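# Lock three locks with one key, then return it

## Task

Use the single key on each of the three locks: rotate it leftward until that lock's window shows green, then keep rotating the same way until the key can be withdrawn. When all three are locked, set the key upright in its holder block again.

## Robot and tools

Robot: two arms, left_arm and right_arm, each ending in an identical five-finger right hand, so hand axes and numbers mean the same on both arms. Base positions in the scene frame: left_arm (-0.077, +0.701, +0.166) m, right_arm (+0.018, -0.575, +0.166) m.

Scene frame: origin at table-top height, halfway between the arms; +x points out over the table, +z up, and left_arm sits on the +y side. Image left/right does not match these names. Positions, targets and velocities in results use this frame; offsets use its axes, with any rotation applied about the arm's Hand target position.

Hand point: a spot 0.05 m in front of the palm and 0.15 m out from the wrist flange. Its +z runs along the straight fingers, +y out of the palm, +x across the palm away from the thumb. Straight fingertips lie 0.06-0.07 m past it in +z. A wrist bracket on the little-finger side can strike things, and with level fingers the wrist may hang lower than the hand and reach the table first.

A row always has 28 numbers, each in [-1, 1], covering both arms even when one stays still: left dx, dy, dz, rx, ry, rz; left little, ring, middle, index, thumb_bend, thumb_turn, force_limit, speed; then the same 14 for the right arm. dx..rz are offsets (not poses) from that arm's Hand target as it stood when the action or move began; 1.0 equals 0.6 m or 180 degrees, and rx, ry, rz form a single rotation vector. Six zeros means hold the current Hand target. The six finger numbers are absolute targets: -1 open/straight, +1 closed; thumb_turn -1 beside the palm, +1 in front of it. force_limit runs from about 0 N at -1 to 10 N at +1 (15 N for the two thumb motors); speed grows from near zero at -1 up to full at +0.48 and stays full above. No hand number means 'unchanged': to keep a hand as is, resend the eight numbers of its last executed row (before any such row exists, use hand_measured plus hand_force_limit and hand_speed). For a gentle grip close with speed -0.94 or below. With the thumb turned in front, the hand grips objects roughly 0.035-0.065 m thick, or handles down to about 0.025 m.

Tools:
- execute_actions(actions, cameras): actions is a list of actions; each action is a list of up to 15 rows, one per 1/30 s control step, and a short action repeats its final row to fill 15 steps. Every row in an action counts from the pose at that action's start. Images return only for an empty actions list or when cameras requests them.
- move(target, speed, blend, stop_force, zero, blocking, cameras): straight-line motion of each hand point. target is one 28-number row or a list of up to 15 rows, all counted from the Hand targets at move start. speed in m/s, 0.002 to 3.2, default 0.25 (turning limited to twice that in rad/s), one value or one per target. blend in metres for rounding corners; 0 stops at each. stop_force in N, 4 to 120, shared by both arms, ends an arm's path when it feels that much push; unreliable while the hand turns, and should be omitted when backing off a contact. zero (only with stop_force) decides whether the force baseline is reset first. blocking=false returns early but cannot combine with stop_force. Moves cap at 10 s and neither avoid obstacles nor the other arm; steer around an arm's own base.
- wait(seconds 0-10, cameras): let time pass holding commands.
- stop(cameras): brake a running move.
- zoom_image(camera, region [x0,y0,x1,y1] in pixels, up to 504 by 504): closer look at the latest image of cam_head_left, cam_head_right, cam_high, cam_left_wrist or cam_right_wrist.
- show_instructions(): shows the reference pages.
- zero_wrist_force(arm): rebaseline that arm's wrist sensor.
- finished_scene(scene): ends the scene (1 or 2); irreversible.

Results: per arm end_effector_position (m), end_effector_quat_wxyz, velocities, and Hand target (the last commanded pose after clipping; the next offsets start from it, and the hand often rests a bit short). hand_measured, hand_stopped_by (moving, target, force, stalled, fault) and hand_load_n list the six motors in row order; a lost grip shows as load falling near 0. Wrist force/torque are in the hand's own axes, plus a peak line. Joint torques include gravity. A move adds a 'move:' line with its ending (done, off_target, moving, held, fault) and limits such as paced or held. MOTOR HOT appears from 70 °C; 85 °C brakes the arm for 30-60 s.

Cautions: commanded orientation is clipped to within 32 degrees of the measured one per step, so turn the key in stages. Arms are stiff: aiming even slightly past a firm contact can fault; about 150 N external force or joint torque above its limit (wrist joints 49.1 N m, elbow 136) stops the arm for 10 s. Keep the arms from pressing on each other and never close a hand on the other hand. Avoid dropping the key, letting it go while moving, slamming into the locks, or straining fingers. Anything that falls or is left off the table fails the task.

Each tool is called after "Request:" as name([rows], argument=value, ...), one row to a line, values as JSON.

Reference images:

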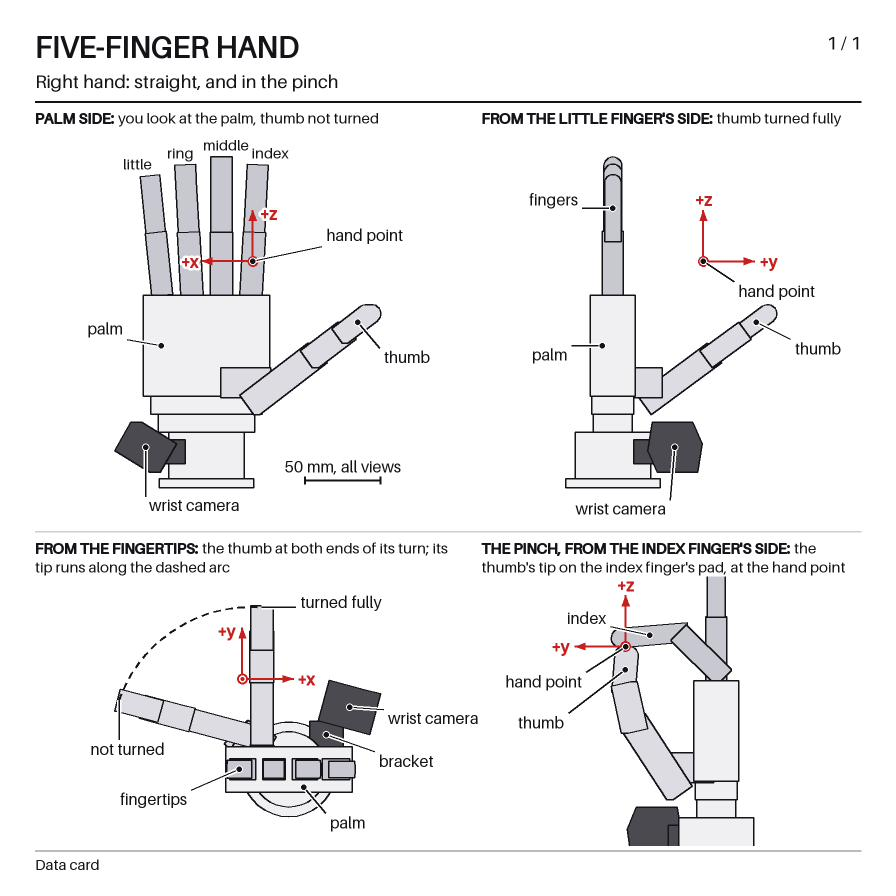

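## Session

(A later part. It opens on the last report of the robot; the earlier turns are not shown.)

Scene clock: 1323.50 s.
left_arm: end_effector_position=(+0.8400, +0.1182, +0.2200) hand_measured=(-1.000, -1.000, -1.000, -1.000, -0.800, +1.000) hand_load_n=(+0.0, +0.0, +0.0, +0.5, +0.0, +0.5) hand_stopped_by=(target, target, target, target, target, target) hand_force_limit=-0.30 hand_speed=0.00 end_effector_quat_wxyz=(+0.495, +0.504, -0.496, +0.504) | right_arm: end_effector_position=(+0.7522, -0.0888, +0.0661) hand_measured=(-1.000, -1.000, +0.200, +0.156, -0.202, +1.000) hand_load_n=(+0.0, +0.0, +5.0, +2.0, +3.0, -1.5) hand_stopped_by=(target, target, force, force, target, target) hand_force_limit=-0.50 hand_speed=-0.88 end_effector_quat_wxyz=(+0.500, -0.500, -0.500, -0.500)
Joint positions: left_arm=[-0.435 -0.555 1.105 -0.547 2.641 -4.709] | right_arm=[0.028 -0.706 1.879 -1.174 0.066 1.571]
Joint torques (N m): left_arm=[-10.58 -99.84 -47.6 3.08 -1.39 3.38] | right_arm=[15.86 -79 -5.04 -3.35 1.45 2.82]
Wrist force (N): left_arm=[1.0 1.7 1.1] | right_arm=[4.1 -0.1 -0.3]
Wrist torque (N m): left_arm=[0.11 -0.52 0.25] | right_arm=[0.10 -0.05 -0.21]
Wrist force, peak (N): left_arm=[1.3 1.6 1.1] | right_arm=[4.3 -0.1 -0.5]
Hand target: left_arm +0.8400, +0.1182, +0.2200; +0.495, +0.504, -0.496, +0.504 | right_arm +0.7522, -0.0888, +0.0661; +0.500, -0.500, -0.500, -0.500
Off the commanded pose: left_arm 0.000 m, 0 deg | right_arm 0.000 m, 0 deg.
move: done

Request:
move([
  [0,0.05,0,0,0,0,-1,-1,-1,-1,-0.8,1,-0.3,0,-0.0003,-0.0018,0.0007,0,0,0.0833,-1,-1,0.7,0.7,-0.2,1,-0.5,-0.88],
  [0,0.1,0,0,0,0,-1,-1,-1,-1,-0.8,1,-0.3,0,-0.0001,-0.0037,0.0007,0,0,0.1667,-1,-1,0.7,0.7,-0.2,1,-0.5,-0.88],
  [0,0.13,0,0,0,0,-1,-1,-1,-1,-0.8,1,-0.3,0,0.0006,-0.0054,0.0007,0,0,0.25,-1,-1,0.7,0.7,-0.2,1,-0.5,-0.88],
  [0,0.1667,0,0,0,0,-1,-1,-1,-1,-0.8,1,-0.3,0,0.0017,-0.0069,0.0007,0,0,0.3333,-1,-1,0.7,0.7,-0.2,1,-0.5,-0.88],
], speed=0.09, blend=0.001, stop_force=16)

Scene clock: 1366.83 s.
left_arm: end_effector_position=(+0.8400, +0.2182, +0.2200) hand_measured=(-1.000, -1.000, -1.000, -1.000, -0.800, +1.000) hand_load_n=(+0.5, +0.0, +0.0, +0.0, +0.0, +0.5) hand_stopped_by=(target, target, target, target, target, target) hand_force_limit=-0.30 hand_speed=0.00 end_effector_quat_wxyz=(+0.495, +0.504, -0.496, +0.504) | right_arm: end_effector_position=(+0.7532, -0.0930, +0.0665) hand_measured=(-1.000, -1.000, +0.200, +0.156, -0.200, +1.000) hand_load_n=(+0.0, +0.0, +14.0, +0.0, +3.0, -3.0) hand_stopped_by=(target, target, force, force, target, target) hand_force_limit=-0.50 hand_speed=-0.88 end_effector_quat_wxyz=(+0.683, -0.183, -0.683, -0.183)
Joint positions: left_arm=[-0.343 -0.595 1.188 -0.59 2.732 -4.709] | right_arm=[0.09 -0.446 1.206 -0.76 -0.919 1.571]
Joint torques (N m): left_arm=[7.57 -118.46 -22.62 -4.76 2.26 1.73] | right_arm=[15.23 -99.04 -37.21 5.06 -4.05 -2.34]
Wrist force (N): left_arm=[0.8 1.1 1.0] | right_arm=[0.7 5.0 3.8]
Wrist torque (N m): left_arm=[0.04 -0.43 0.04] | right_arm=[0.07 -0.22 0.25]
Wrist force, peak (N): left_arm=[1.1 1.5 1.6] | right_arm=[-0.9 5.8 5.5]
Hand target: left_arm +0.8400, +0.2182, +0.2200; +0.495, +0.504, -0.496, +0.504 | right_arm +0.7532, -0.0930, +0.0665; +0.683, -0.183, -0.683, -0.183
Off the commanded pose: left_arm 0.000 m, 0 deg | right_arm 0.000 m, 0 deg.
move: done

Request:
move(target=[0,0,0,0,0,0,-1,-1,-1,-1,-0.8,1,-0.3,0,0.0002,0.0008,0,-0.0017,-0.0029,0,-1,-1,0.7,0.7,-0.2,1,-0.5,-0.88], speed=0.03)

Scene clock: 1401.10 s.
left_arm: end_effector_position=(+0.8400, +0.2182, +0.2200) hand_measured=(-1.000, -1.000, -1.000, -1.000, -0.800, +1.000) hand_load_n=(+0.0, +0.0, +0.0, +0.0, +0.0, +0.5) hand_stopped_by=(target, target, target, target, target, target) hand_force_limit=-0.30 hand_speed=0.00 end_effector_quat_wxyz=(+0.495, +0.504, -0.496, +0.504) | right_arm: end_effector_position=(+0.7533, -0.0925, +0.0665) hand_measured=(-1.000, -1.000, +0.200, +0.156, -0.202, +1.000) hand_load_n=(+0.0, +0.0, +9.0, +0.0, +5.0, -1.5) hand_stopped_by=(target, target, force, force, target, target) hand_force_limit=-0.50 hand_speed=-0.88 end_effector_quat_wxyz=(+0.679, -0.184, -0.687, -0.182)
Joint positions: left_arm=[-0.343 -0.595 1.188 -0.59 2.732 -4.709] | right_arm=[0.09 -0.451 1.211 -0.773 -0.918 1.579]
Joint torques (N m): left_arm=[8.09 -118.3 -22.49 -5.23 2.23 -0.44] | right_arm=[21.68 -119.15 -17.7 -1.56 2.82 2.43]
Wrist force (N): left_arm=[1.0 0.9 1.0] | right_arm=[-1.2 0.5 -1.9]
Wrist torque (N m): left_arm=[0.02 -0.47 0.05] | right_arm=[0.08 0.02 -0.18]
Wrist force, peak (N): left_arm=[1.1 1.1 1.1] | right_arm=[0.0 5.3 3.9]
Hand target: left_arm +0.8400, +0.2182, +0.2200; +0.495, +0.504, -0.496, +0.504 | right_arm +0.7533, -0.0925, +0.0665; +0.679, -0.184, -0.687, -0.182
Off the commanded pose: left_arm 0.000 m, 0 deg | right_arm 0.000 m, 0 deg.
move: done

Request:
move([
  [0,0,0,0,0,0,-1,-1,-1,-1,-0.8,1,-0.3,0,0.0016,-0.0011,0,0,0,0.0833,-1,-1,0.7,0.7,-0.2,1,-0.5,-0.88],
  [0,0,0,0,0,0,-1,-1,-1,-1,-0.8,1,-0.3,0,0.0032,-0.0017,0,0,0,0.1667,-1,-1,0.7,0.7,-0.2,1,-0.5,-0.88],
  [0,0,0,0,0,0,-1,-1,-1,-1,-0.8,1,-0.3,0,0.0048,-0.0018,0,0,0,0.25,-1,-1,0.7,0.7,-0.2,1,-0.5,-0.88],
], speed=0.09, blend=0.001, stop_force=16)

Scene clock: 1418.90 s.
left_arm: end_effector_position=(+0.8400, +0.2182, +0.2200) hand_measured=(-1.000, -1.000, -1.000, -1.000, -0.800, +1.000) hand_load_n=(+0.0, +0.0, +0.0, +0.0, +0.0, +0.5) hand_stopped_by=(target, target, target, target, target, target) hand_force_limit=-0.30 hand_speed=0.00 end_effector_quat_wxyz=(+0.495, +0.504, -0.496, +0.504) | right_arm: end_effector_position=(+0.7562, -0.0936, +0.0665) hand_measured=(-1.000, -1.000, +0.200, +0.156, -0.202, +1.000) hand_load_n=(+0.0, +0.0, +12.5, +0.0, +5.0, -2.0) hand_stopped_by=(target, target, force, force, target, target) hand_force_limit=-0.50 hand_speed=-0.88 end_effector_quat_wxyz=(+0.697, +0.093, -0.705, +0.092)
Joint positions: left_arm=[-0.343 -0.595 1.188 -0.59 2.732 -4.709] | right_arm=[0.259 -0.211 0.673 -0.473 -1.535 1.571]
Joint torques (N m): left_arm=[6.61 -119.57 -23.64 -5 2.35 -0.4] | right_arm=[20.89 -114 -42.78 6.03 -3.04 -2.53]
Wrist force (N): left_arm=[0.9 1.0 1.0] | right_arm=[-0.1 0.1 -3.0]
Wrist torque (N m): left_arm=[0.02 -0.45 0.04] | right_arm=[0.18 -0.15 0.13]
Wrist force, peak (N): left_arm=[1.1 1.2 1.2] | right_arm=[0.2 3.5 -2.1]
Hand target: left_arm +0.8400, +0.2182, +0.2200; +0.495, +0.504, -0.496, +0.504 | right_arm +0.7562, -0.0936, +0.0665; +0.697, +0.093, -0.705, +0.092
Off the commanded pose: left_arm 0.000 m, 0 deg | right_arm 0.000 m, 0 deg.
move: done

Request:
move([
  [0,0,0,0,0,0,-1,-1,-1,-1,-0.8,1,-0.3,0,0,0,0,0,0,0,-1,-1,-0.5,-0.5,-0.6,1,-0.5,-0.5],
  [0,0,0,0,0,0,-1,-1,-1,-1,-0.8,1,-0.3,0,0.0216,-0.0805,0,0,0,0,-1,-1,-0.5,-0.5,-0.6,1,-0.5,-0.5],
  [0,0,0,0,0,0,-1,-1,-1,-1,-0.8,1,-0.3,0,-0.0437,-0.1273,0.2225,0,0,-0.3611,-1,-1,-0.5,-0.5,-0.6,1,-0.5,-0.5],
  [0,0,0,0,0,0,-1,-1,-1,-1,-0.8,1,-0.3,0,-0.0437,-0.1273,0.2225,0,0,-0.5833,-1,-1,-0.5,-0.5,-0.6,1,-0.5,-0.5],
  [0,0,0,0,0,0,-1,-1,-1,-1,-0.8,1,-0.3,0,-0.0473,0.0797,0.1558,0,0,-0.9944,-1,-1,-0.5,-0.5,-0.6,1,-0.5,-0.5],
], speed=[0.06,0.06,0.28,0.28,0.28], blend=[0,0,0.02,0.02,0])

Request:
move(target=[0,0,0,0,0,0,-1,-1,-1,-1,-0.8,1,-0.3,0,0,0,-0.156,0,0,0,-1,-1,-0.5,-0.5,-0.2,1,-0.5,-0.5], speed=0.12, stop_force=6, cameras=["cam_right_wrist","cam_left_wrist"])

Request:
zoom_image(camera="cam_right_wrist", region=[360, 160, 560, 310])

Scene clock: 1450.03 s.
left_arm: end_effector_position=(+0.8400, +0.2182, +0.2200) hand_measured=(-1.000, -1.000, -1.000, -1.000, -0.800, +1.000) hand_load_n=(+0.0, +0.0, +0.0, +0.0, +0.0, +0.5) hand_stopped_by=(target, target, target, target, target, target) hand_force_limit=-0.30 hand_speed=0.00 end_effector_quat_wxyz=(+0.495, +0.504, -0.496, +0.504) | right_arm: end_effector_position=(+0.7278, -0.0458, +0.1600) hand_measured=(-1.000, -1.000, -0.500, -0.500, -0.600, +1.000) hand_load_n=(+0.0, +0.0, +0.0, +0.0, +0.0, +0.5) hand_stopped_by=(target, target, target, target, target, target) hand_force_limit=-0.50 hand_speed=-0.50 end_effector_quat_wxyz=(-0.098, +0.704, +0.099, +0.697)
Joint positions: left_arm=[-0.343 -0.595 1.188 -0.59 2.732 -4.709] | right_arm=[0.566 -0.884 1.973 -1.079 1.896 1.574]
Joint torques (N m): left_arm=[5.97 -118.1 -23.79 -4.71 2.25 -0.01] | right_arm=[18.28 -69.37 -30.46 2.08 2.83 3.02]
Wrist force (N): left_arm=[0.8 0.9 1.2] | right_arm=[-0.4 -0.3 0.0]
Wrist torque (N m): left_arm=[0.00 -0.45 0.03] | right_arm=[0.15 0.13 -0.17]
Wrist force, peak (N): left_arm=[1.2 1.0 1.2] | right_arm=[0.1 0.0 -3.5]
Hand target: left_arm +0.8400, +0.2182, +0.2200; +0.495, +0.504, -0.496, +0.504 | right_arm +0.7278, -0.0457, +0.1600; -0.098, +0.704, +0.099, +0.697
Off the commanded pose: left_arm 0.000 m, 0 deg | right_arm 0.000 m, 0 deg.
move: done

Scene clock: 1451.87 s.
left_arm: end_effector_position=(+0.8400, +0.2182, +0.2200) hand_measured=(-1.000, -1.000, -1.000, -1.000, -0.800, +1.000) hand_load_n=(+0.0, +0.0, +0.0, +0.0, +0.0, +0.0) hand_stopped_by=(target, target, target, target, target, target) hand_force_limit=-0.30 hand_speed=0.00 end_effector_quat_wxyz=(+0.495, +0.504, -0.496, +0.504) | right_arm: end_effector_position=(+0.7278, -0.0457, +0.0664) hand_measured=(-1.000, -1.000, -0.500, -0.500, -0.200, +1.000) hand_load_n=(-0.5, +0.0, +0.0, +0.0, +0.0, +0.0) hand_stopped_by=(target, target, target, target, target, target) hand_force_limit=-0.50 hand_speed=-0.50 end_effector_quat_wxyz=(-0.098, +0.704, +0.099, +0.697)
Joint positions: left_arm=[-0.343 -0.595 1.188 -0.59 2.732 -4.709] | right_arm=[0.566 -0.733 1.95 -1.207 1.896 1.574]
Joint torques (N m): left_arm=[6.41 -118.28 -23.14 -4.72 2.27 -0.33] | right_arm=[19.78 -71.54 -25.63 -5.08 3.18 -2.52]
Wrist force (N): left_arm=[1.1 0.9 0.9] | right_arm=[-0.2 0.0 0.0]
Wrist torque (N m): left_arm=[0.01 -0.50 0.06] | right_arm=[0.20 0.05 -0.17]
Wrist force, peak (N): left_arm=[1.1 1.0 1.1] | right_arm=[-1.1 0.1 -0.1]
Hand target: left_arm +0.8400, +0.2182, +0.2200; +0.495, +0.504, -0.496, +0.504 | right_arm +0.7278, -0.0457, +0.0664; -0.098, +0.704, +0.099, +0.697
Off the commanded pose: left_arm 0.000 m, 0 deg | right_arm 0.000 m, 0 deg.
move: done
Images, in order (width x height): cam_left_wrist 672x504, cam_right_wrist 672x504.

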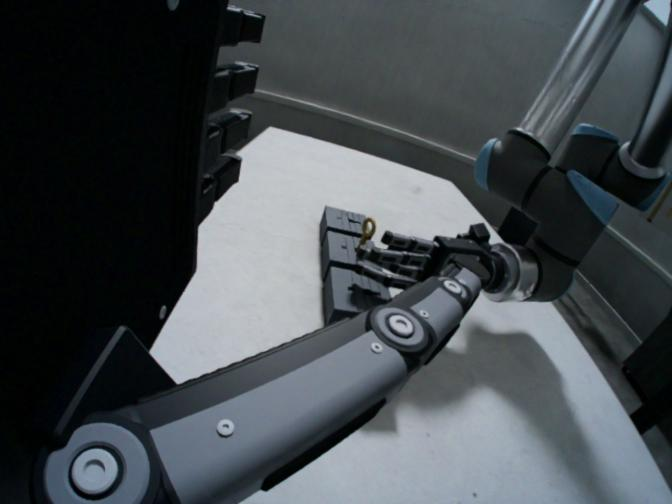

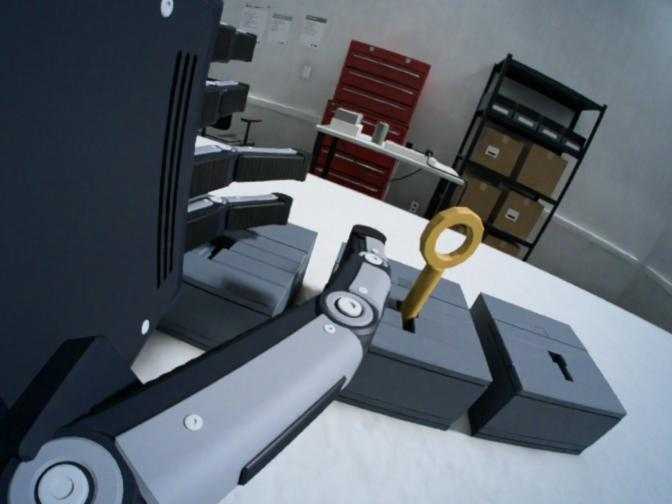

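Scaled by 2.520 from the camera's 672x504 image, which has a finer 960x720 frame.

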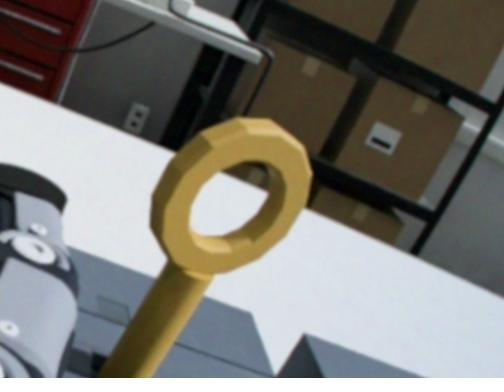

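Request:
move(target=[0,0,0,0,0,0,-1,-1,-1,-1,-0.8,1,-0.3,0,0.0296,-0.073,0,0,0,0,-1,-1,-0.5,-0.5,-0.2,1,-0.5,-0.5], speed=0.05, stop_force=4)

Request:
move(target=[0,0,0,0,0,0,-1,-1,-1,-1,-0.8,1,-0.3,0,0.0179,0.0051,0,0,0,0,-1,-1,-0.5,-0.5,-0.2,1,-0.5,-0.5], speed=0.02, stop_force=4)

Request:
move(target=[0,0,0,0,0,0,-1,-1,-1,-1,-0.8,1,-0.3,0,0,0,0,0,0,0,-1,-1,0.7,0.7,-0.2,1,-0.5,-0.88])

Request:
wait(seconds=0.5, cameras=["cam_right_wrist"])

Scene clock: 1473.00 s.
left_arm: end_effector_position=(+0.8400, +0.2182, +0.2200) hand_measured=(-1.000, -1.000, -1.000, -1.000, -0.800, +1.000) hand_load_n=(+0.0, +0.0, +0.0, +0.0, +0.0, +0.0) hand_stopped_by=(target, target, target, target, target, target) hand_force_limit=-0.30 hand_speed=0.00 end_effector_quat_wxyz=(+0.495, +0.504, -0.496, +0.504) | right_arm: end_effector_position=(+0.7456, -0.0895, +0.0664) hand_measured=(-1.000, -1.000, -0.500, -0.500, -0.200, +1.000) hand_load_n=(+0.0, +0.0, +0.0, -0.5, +0.0, +0.0) hand_stopped_by=(target, target, target, target, target, target) hand_force_limit=-0.50 hand_speed=-0.50 end_effector_quat_wxyz=(-0.098, +0.704, +0.099, +0.697)
Joint positions: left_arm=[-0.343 -0.595 1.188 -0.59 2.732 -4.709] | right_arm=[0.494 -0.745 1.993 -1.237 1.824 1.574]
Joint torques (N m): left_arm=[4.13 -118.08 -23.9 -4.95 2 -0.19] | right_arm=[-14.24 -89.68 -5.63 -5.32 -3.13 -2.44]
Wrist force (N): left_arm=[1.2 0.9 1.0] | right_arm=[-0.4 -0.1 -0.3]
Wrist torque (N m): left_arm=[0.02 -0.49 0.06] | right_arm=[0.20 0.10 0.04]
Wrist force, peak (N): left_arm=[1.2 1.2 1.2] | right_arm=[-0.2 0.3 -0.6]
Hand target: left_arm +0.8400, +0.2182, +0.2200; +0.495, +0.504, -0.496, +0.504 | right_arm +0.7456, -0.0895, +0.0664; -0.098, +0.704, +0.099, +0.697
Off the commanded pose: left_arm 0.000 m, 0 deg | right_arm 0.000 m, 0 deg.
move: done

Scene clock: 1474.40 s.
left_arm: end_effector_position=(+0.8400, +0.2182, +0.2200) hand_measured=(-1.000, -1.000, -1.000, -1.000, -0.800, +1.000) hand_load_n=(+0.0, +0.0, +0.0, +0.0, +0.0, +0.5) hand_stopped_by=(target, target, target, target, target, target) hand_force_limit=-0.30 hand_speed=0.00 end_effector_quat_wxyz=(+0.495, +0.504, -0.496, +0.504) | right_arm: end_effector_position=(+0.7563, -0.0865, +0.0664) hand_measured=(-1.000, -1.000, -0.500, -0.500, -0.200, +1.000) hand_load_n=(+0.0, +0.0, +0.0, +0.0, +0.0, +0.5) hand_stopped_by=(target, target, target, target, target, target) hand_force_limit=-0.50 hand_speed=-0.50 end_effector_quat_wxyz=(-0.098, +0.704, +0.099, +0.697)
Joint positions: left_arm=[-0.343 -0.595 1.188 -0.59 2.732 -4.709] | right_arm=[0.489 -0.739 1.973 -1.223 1.819 1.574]
Joint torques (N m): left_arm=[4.76 -116.48 -23.85 -4.81 2.22 -0.24] | right_arm=[-15 -72.5 -24.9 1.91 -2.94 -2.53]
Wrist force (N): left_arm=[0.9 0.8 1.1] | right_arm=[-0.2 -0.1 -0.4]
Wrist torque (N m): left_arm=[0.00 -0.46 0.04] | right_arm=[0.19 0.08 0.08]
Wrist force, peak (N): left_arm=[1.2 1.1 1.1] | right_arm=[-0.7 -0.2 -0.4]
Hand target: left_arm +0.8400, +0.2182, +0.2200; +0.495, +0.504, -0.496, +0.504 | right_arm +0.7563, -0.0865, +0.0664; -0.098, +0.704, +0.099, +0.697
Off the commanded pose: left_arm 0.000 m, 0 deg | right_arm 0.000 m, 0 deg.
move: done

Scene clock: 1476.77 s.
left_arm: end_effector_position=(+0.8400, +0.2182, +0.2200) hand_measured=(-1.000, -1.000, -1.000, -1.000, -0.800, +1.000) hand_load_n=(+0.0, +0.0, +0.0, +0.0, +0.0, +0.5) hand_stopped_by=(target, target, target, target, target, target) hand_force_limit=-0.30 hand_speed=0.00 end_effector_quat_wxyz=(+0.495, +0.504, -0.496, +0.504) | right_arm: end_effector_position=(+0.7563, -0.0865, +0.0664) hand_measured=(-1.000, -1.000, +0.200, +0.156, -0.200, +1.000) hand_load_n=(+0.0, +0.0, +4.0, +3.5, +0.5, +0.5) hand_stopped_by=(target, target, force, force, target, target) hand_force_limit=-0.50 hand_speed=-0.88 end_effector_quat_wxyz=(-0.098, +0.704, +0.099, +0.697)
Joint positions: left_arm=[-0.343 -0.595 1.188 -0.59 2.732 -4.709] | right_arm=[0.489 -0.739 1.973 -1.223 1.819 1.574]
Joint torques (N m): left_arm=[4.56 -117.15 -23.43 -4.94 2.23 -0.44] | right_arm=[-14.8 -71.34 -23.18 1.18 -1.56 -1.62]
Wrist force (N): left_arm=[0.7 1.0 0.8] | right_arm=[-0.8 -2.5 0.7]
Wrist torque (N m): left_arm=[0.03 -0.42 0.03] | right_arm=[0.18 0.09 0.05]
Wrist force, peak (N): left_arm=[0.9 0.9 1.3] | right_arm=[-0.3 -2.8 0.7]
Hand target: left_arm +0.8400, +0.2182, +0.2200; +0.495, +0.504, -0.496, +0.504 | right_arm +0.7563, -0.0865, +0.0664; -0.098, +0.704, +0.099, +0.697
Off the commanded pose: left_arm 0.000 m, 0 deg | right_arm 0.000 m, 0 deg.
move: done

Scene clock: 1477.27 s.
left_arm: end_effector_position=(+0.8400, +0.2182, +0.2200) hand_measured=(-1.000, -1.000, -1.000, -1.000, -0.800, +1.000) hand_load_n=(-0.5, +0.0, +0.0, +0.0, +0.0, +0.0) hand_stopped_by=(target, target, target, target, target, target) hand_force_limit=-0.30 hand_speed=0.00 end_effector_quat_wxyz=(+0.495, +0.504, -0.496, +0.504) | right_arm: end_effector_position=(+0.7563, -0.0865, +0.0664) hand_measured=(-1.000, -1.000, +0.200, +0.156, -0.200, +1.000) hand_load_n=(+0.0, +0.5, +4.0, +3.5, +0.5, +0.5) hand_stopped_by=(target, target, force, force, target, target) hand_force_limit=-0.50 hand_speed=-0.88 end_effector_quat_wxyz=(-0.098, +0.704, +0.099, +0.697)
Joint positions: left_arm=[-0.343 -0.595 1.188 -0.59 2.732 -4.709] | right_arm=[0.489 -0.739 1.973 -1.223 1.819 1.574]
Joint torques (N m): left_arm=[5.7 -118.18 -23.74 -4.77 2 -0.33] | right_arm=[-13.52 -72.79 -22.23 1.21 -1.34 -1.68]
Wrist force (N): left_arm=[1.0 0.8 1.2] | right_arm=[-0.9 -2.5 0.4]
Wrist torque (N m): left_arm=[-0.02 -0.47 0.04] | right_arm=[0.21 0.12 0.05]
Wrist force, peak (N): left_arm=[0.9 0.9 1.3] | right_arm=[-0.7 -2.6 0.7]
Hand target: left_arm +0.8400, +0.2182, +0.2200; +0.495, +0.504, -0.496, +0.504 | right_arm +0.7563, -0.0865, +0.0664; -0.098, +0.704, +0.099, +0.697
Off the commanded pose: left_arm 0.000 m, 0 deg | right_arm 0.000 m, 0 deg.
wait: 0.50 s; at rest by 0.17 s
Images, in order (width x height): cam_right_wrist 672x504.

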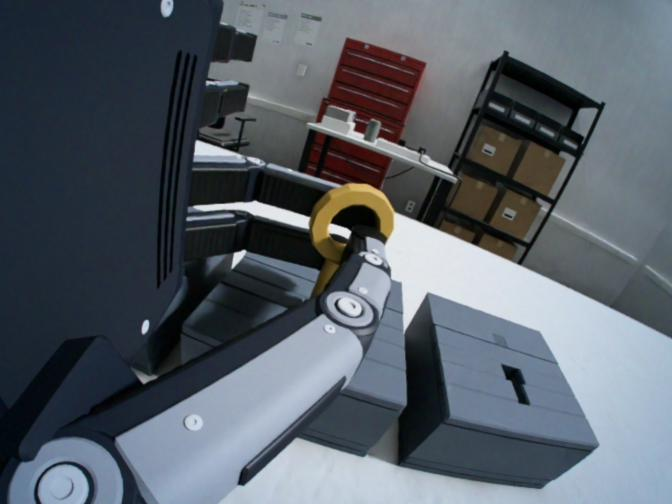

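Request:
move([
  [0,0,0,0,0,0,-1,-1,-1,-1,-0.8,1,-0.3,0,-0.0001,0.0004,0,0,0,0,-1,-1,0.7,0.7,-0.2,1,-0.5,-0.88],
  [0,0,0,0,0,0,-1,-1,-1,-1,-0.8,1,-0.3,0,-0.0015,0.0003,0,0,0,0.0778,-1,-1,0.7,0.7,-0.2,1,-0.5,-0.88],
  [0,0,0,0,0,0,-1,-1,-1,-1,-0.8,1,-0.3,0,-0.0029,-0.0002,0,0,0,0.1611,-1,-1,0.7,0.7,-0.2,1,-0.5,-0.88],
  [0,0,0,0,0,0,-1,-1,-1,-1,-0.8,1,-0.3,0,-0.0042,-0.001,0,0,0,0.2444,-1,-1,0.7,0.7,-0.2,1,-0.5,-0.88],
], speed=0.08, blend=0.001, stop_force=16)

Scene clock: 1508.20 s.
left_arm: end_effector_position=(+0.8400, +0.2182, +0.2200) hand_measured=(-1.000, -1.000, -1.000, -1.000, -0.800, +1.000) hand_load_n=(+0.0, +0.0, +0.0, +0.0, +0.0, +0.0) hand_stopped_by=(target, target, target, target, target, target) hand_force_limit=-0.30 hand_speed=0.00 end_effector_quat_wxyz=(+0.495, +0.504, -0.496, +0.504) | right_arm: end_effector_position=(+0.7538, -0.0871, +0.0664) hand_measured=(-1.000, -1.000, +0.200, +0.156, -0.200, +1.000) hand_load_n=(+0.0, +0.0, +3.0, +3.0, +3.0, +0.0) hand_stopped_by=(target, target, force, force, target, target) hand_force_limit=-0.50 hand_speed=-0.88 end_effector_quat_wxyz=(-0.352, +0.616, +0.355, +0.609)
Joint positions: left_arm=[-0.343 -0.595 1.188 -0.59 2.732 -4.709] | right_arm=[0.158 -0.763 2.059 -1.28 0.72 1.559]
Joint torques (N m): left_arm=[6.09 -118.88 -24.32 -4.87 2.22 -0.26] | right_arm=[-12.44 -66.56 -21.86 2.76 -3.16 -2.29]
Wrist force (N): left_arm=[1.0 0.8 1.0] | right_arm=[0.6 0.7 0.0]
Wrist torque (N m): left_arm=[0.00 -0.46 0.04] | right_arm=[0.19 0.07 0.03]
Wrist force, peak (N): left_arm=[1.2 1.1 1.2] | right_arm=[-0.6 -2.7 0.6]
Hand target: left_arm +0.8400, +0.2182, +0.2200; +0.495, +0.504, -0.496, +0.504 | right_arm +0.7538, -0.0871, +0.0664; -0.352, +0.616, +0.355, +0.609
Off the commanded pose: left_arm 0.000 m, 0 deg | right_arm 0.000 m, 0 deg.
move: done; blend cut to 0.0001 m at target 1

Request:
move([
  [0,0,0,0,0,0,-1,-1,-1,-1,-0.8,1,-0.3,0,-0.001,-0.0011,0,0,0,0.0833,-1,-1,0.7,0.7,-0.2,1,-0.5,-0.88],
  [0,0,0,0,0,0,-1,-1,-1,-1,-0.8,1,-0.3,0,-0.0017,-0.0024,0,0,0,0.1667,-1,-1,0.7,0.7,-0.2,1,-0.5,-0.88],
  [0,0,0,0,0,0,-1,-1,-1,-1,-0.8,1,-0.3,0,-0.0021,-0.0039,0,0,0,0.25,-1,-1,0.7,0.7,-0.2,1,-0.5,-0.88],
], speed=0.08, blend=0.001, stop_force=16)

Scene clock: 1524.50 s.
left_arm: end_effector_position=(+0.8400, +0.2182, +0.2200) hand_measured=(-1.000, -1.000, -1.000, -1.000, -0.800, +1.000) hand_load_n=(+0.0, +0.0, +0.0, +0.0, +0.0, +0.5) hand_stopped_by=(target, target, target, target, target, target) hand_force_limit=-0.30 hand_speed=0.00 end_effector_quat_wxyz=(+0.495, +0.504, -0.496, +0.504) | right_arm: end_effector_position=(+0.7526, -0.0894, +0.0664) hand_measured=(-1.000, -1.000, +0.198, +0.156, -0.200, +1.000) hand_load_n=(+0.0, +0.0, +21.5, +2.0, -0.5, -3.0) hand_stopped_by=(target, target, force, force, target, target) hand_force_limit=-0.50 hand_speed=-0.88 end_effector_quat_wxyz=(+0.558, -0.433, -0.564, -0.428)
Joint positions: left_arm=[-0.343 -0.595 1.188 -0.59 2.732 -4.709] | right_arm=[0.012 -0.665 1.749 -1.134 -0.211 1.62]
Joint torques (N m): left_arm=[5.6 -118.39 -24.48 -4.79 2.17 -0.16] | right_arm=[-10.95 -81.13 -28.46 4.1 -3.66 -2.63]
Wrist force (N): left_arm=[0.8 0.8 1.1] | right_arm=[-2.6 0.5 -2.8]
Wrist torque (N m): left_arm=[-0.01 -0.45 0.03] | right_arm=[-0.52 -0.16 0.19]
Wrist force, peak (N): left_arm=[1.3 1.0 1.1] | right_arm=[-1.3 -5.7 5.3]
Hand target: left_arm +0.8400, +0.2182, +0.2200; +0.495, +0.504, -0.496, +0.504 | right_arm +0.7526, -0.0894, +0.0664; +0.558, -0.433, -0.564, -0.428
Off the commanded pose: left_arm 0.000 m, 0 deg | right_arm 0.000 m, 0 deg.
move: done

Request:
move([
  [0,0,0,0,0,0,-1,-1,-1,-1,-0.8,1,-0.3,0,0.0002,-0.0017,0,0,0,0.0833,-1,-1,0.7,0.73,-0.2,1,-0.4,-0.9],
  [0,0,0,0,0,0,-1,-1,-1,-1,-0.8,1,-0.3,0,0.0007,-0.0031,0,0,0,0.1667,-1,-1,0.7,0.73,-0.2,1,-0.4,-0.9],
  [0,0,0,0,0,0,-1,-1,-1,-1,-0.8,1,-0.3,0,0.0015,-0.0043,0,0,0,0.25,-1,-1,0.7,0.73,-0.2,1,-0.4,-0.9],
], speed=0.08, blend=0.001, stop_force=18, cameras=["cam_right_wrist","cam_head_left"])

Request:
zoom_image(camera="cam_right_wrist", region=[260, 180, 460, 380])

Scene clock: 1550.87 s.
left_arm: end_effector_position=(+0.8400, +0.2182, +0.2200) hand_measured=(-1.000, -1.000, -1.000, -1.000, -0.800, +1.000) hand_load_n=(+0.0, +0.0, +0.0, +0.0, +0.0, +0.0) hand_stopped_by=(target, target, target, target, target, target) hand_force_limit=-0.30 hand_speed=0.00 end_effector_quat_wxyz=(+0.495, +0.504, -0.496, +0.504) | right_arm: end_effector_position=(+0.7535, -0.0920, +0.0664) hand_measured=(-1.000, -1.000, +0.200, +0.164, -0.200, +1.000) hand_load_n=(+0.0, +0.0, +8.5, +0.0, +3.0, -1.0) hand_stopped_by=(target, target, force, force, target, target) hand_force_limit=-0.40 hand_speed=-0.90 end_effector_quat_wxyz=(+0.679, -0.184, -0.687, -0.182)
Joint positions: left_arm=[-0.343 -0.595 1.188 -0.59 2.732 -4.709] | right_arm=[0.091 -0.451 1.211 -0.773 -0.917 1.579]
Joint torques (N m): left_arm=[5.04 -116.59 -24.6 -4.57 1.91 -0.07] | right_arm=[21.31 -98.36 -36.13 5.07 -3.05 -2.64]
Wrist force (N): left_arm=[1.1 1.0 0.9] | right_arm=[0.9 -0.1 -1.6]
Wrist torque (N m): left_arm=[0.03 -0.49 0.06] | right_arm=[0.11 -0.01 0.10]
Wrist force, peak (N): left_arm=[0.9 0.9 1.4] | right_arm=[-2.9 -0.7 8.0]
Hand target: left_arm +0.8400, +0.2182, +0.2200; +0.495, +0.504, -0.496, +0.504 | right_arm +0.7535, -0.0920, +0.0664; +0.679, -0.184, -0.687, -0.182
Off the commanded pose: left_arm 0.000 m, 0 deg | right_arm 0.000 m, 0 deg.
move: done
Images, in order (width x height): cam_head_left 672x504, cam_right_wrist 672x504.

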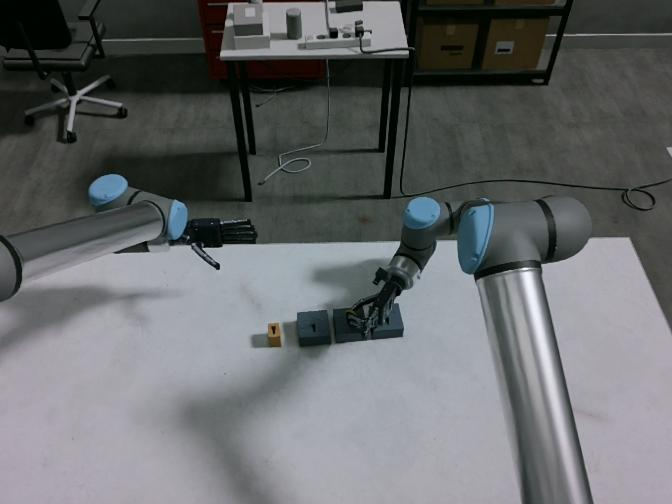

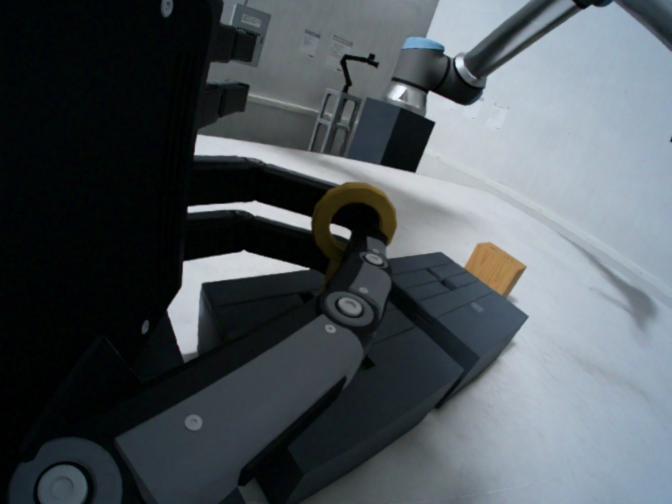

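Scaled by 2.520 from the camera's 672x504 image, which has a finer 960x720 frame.

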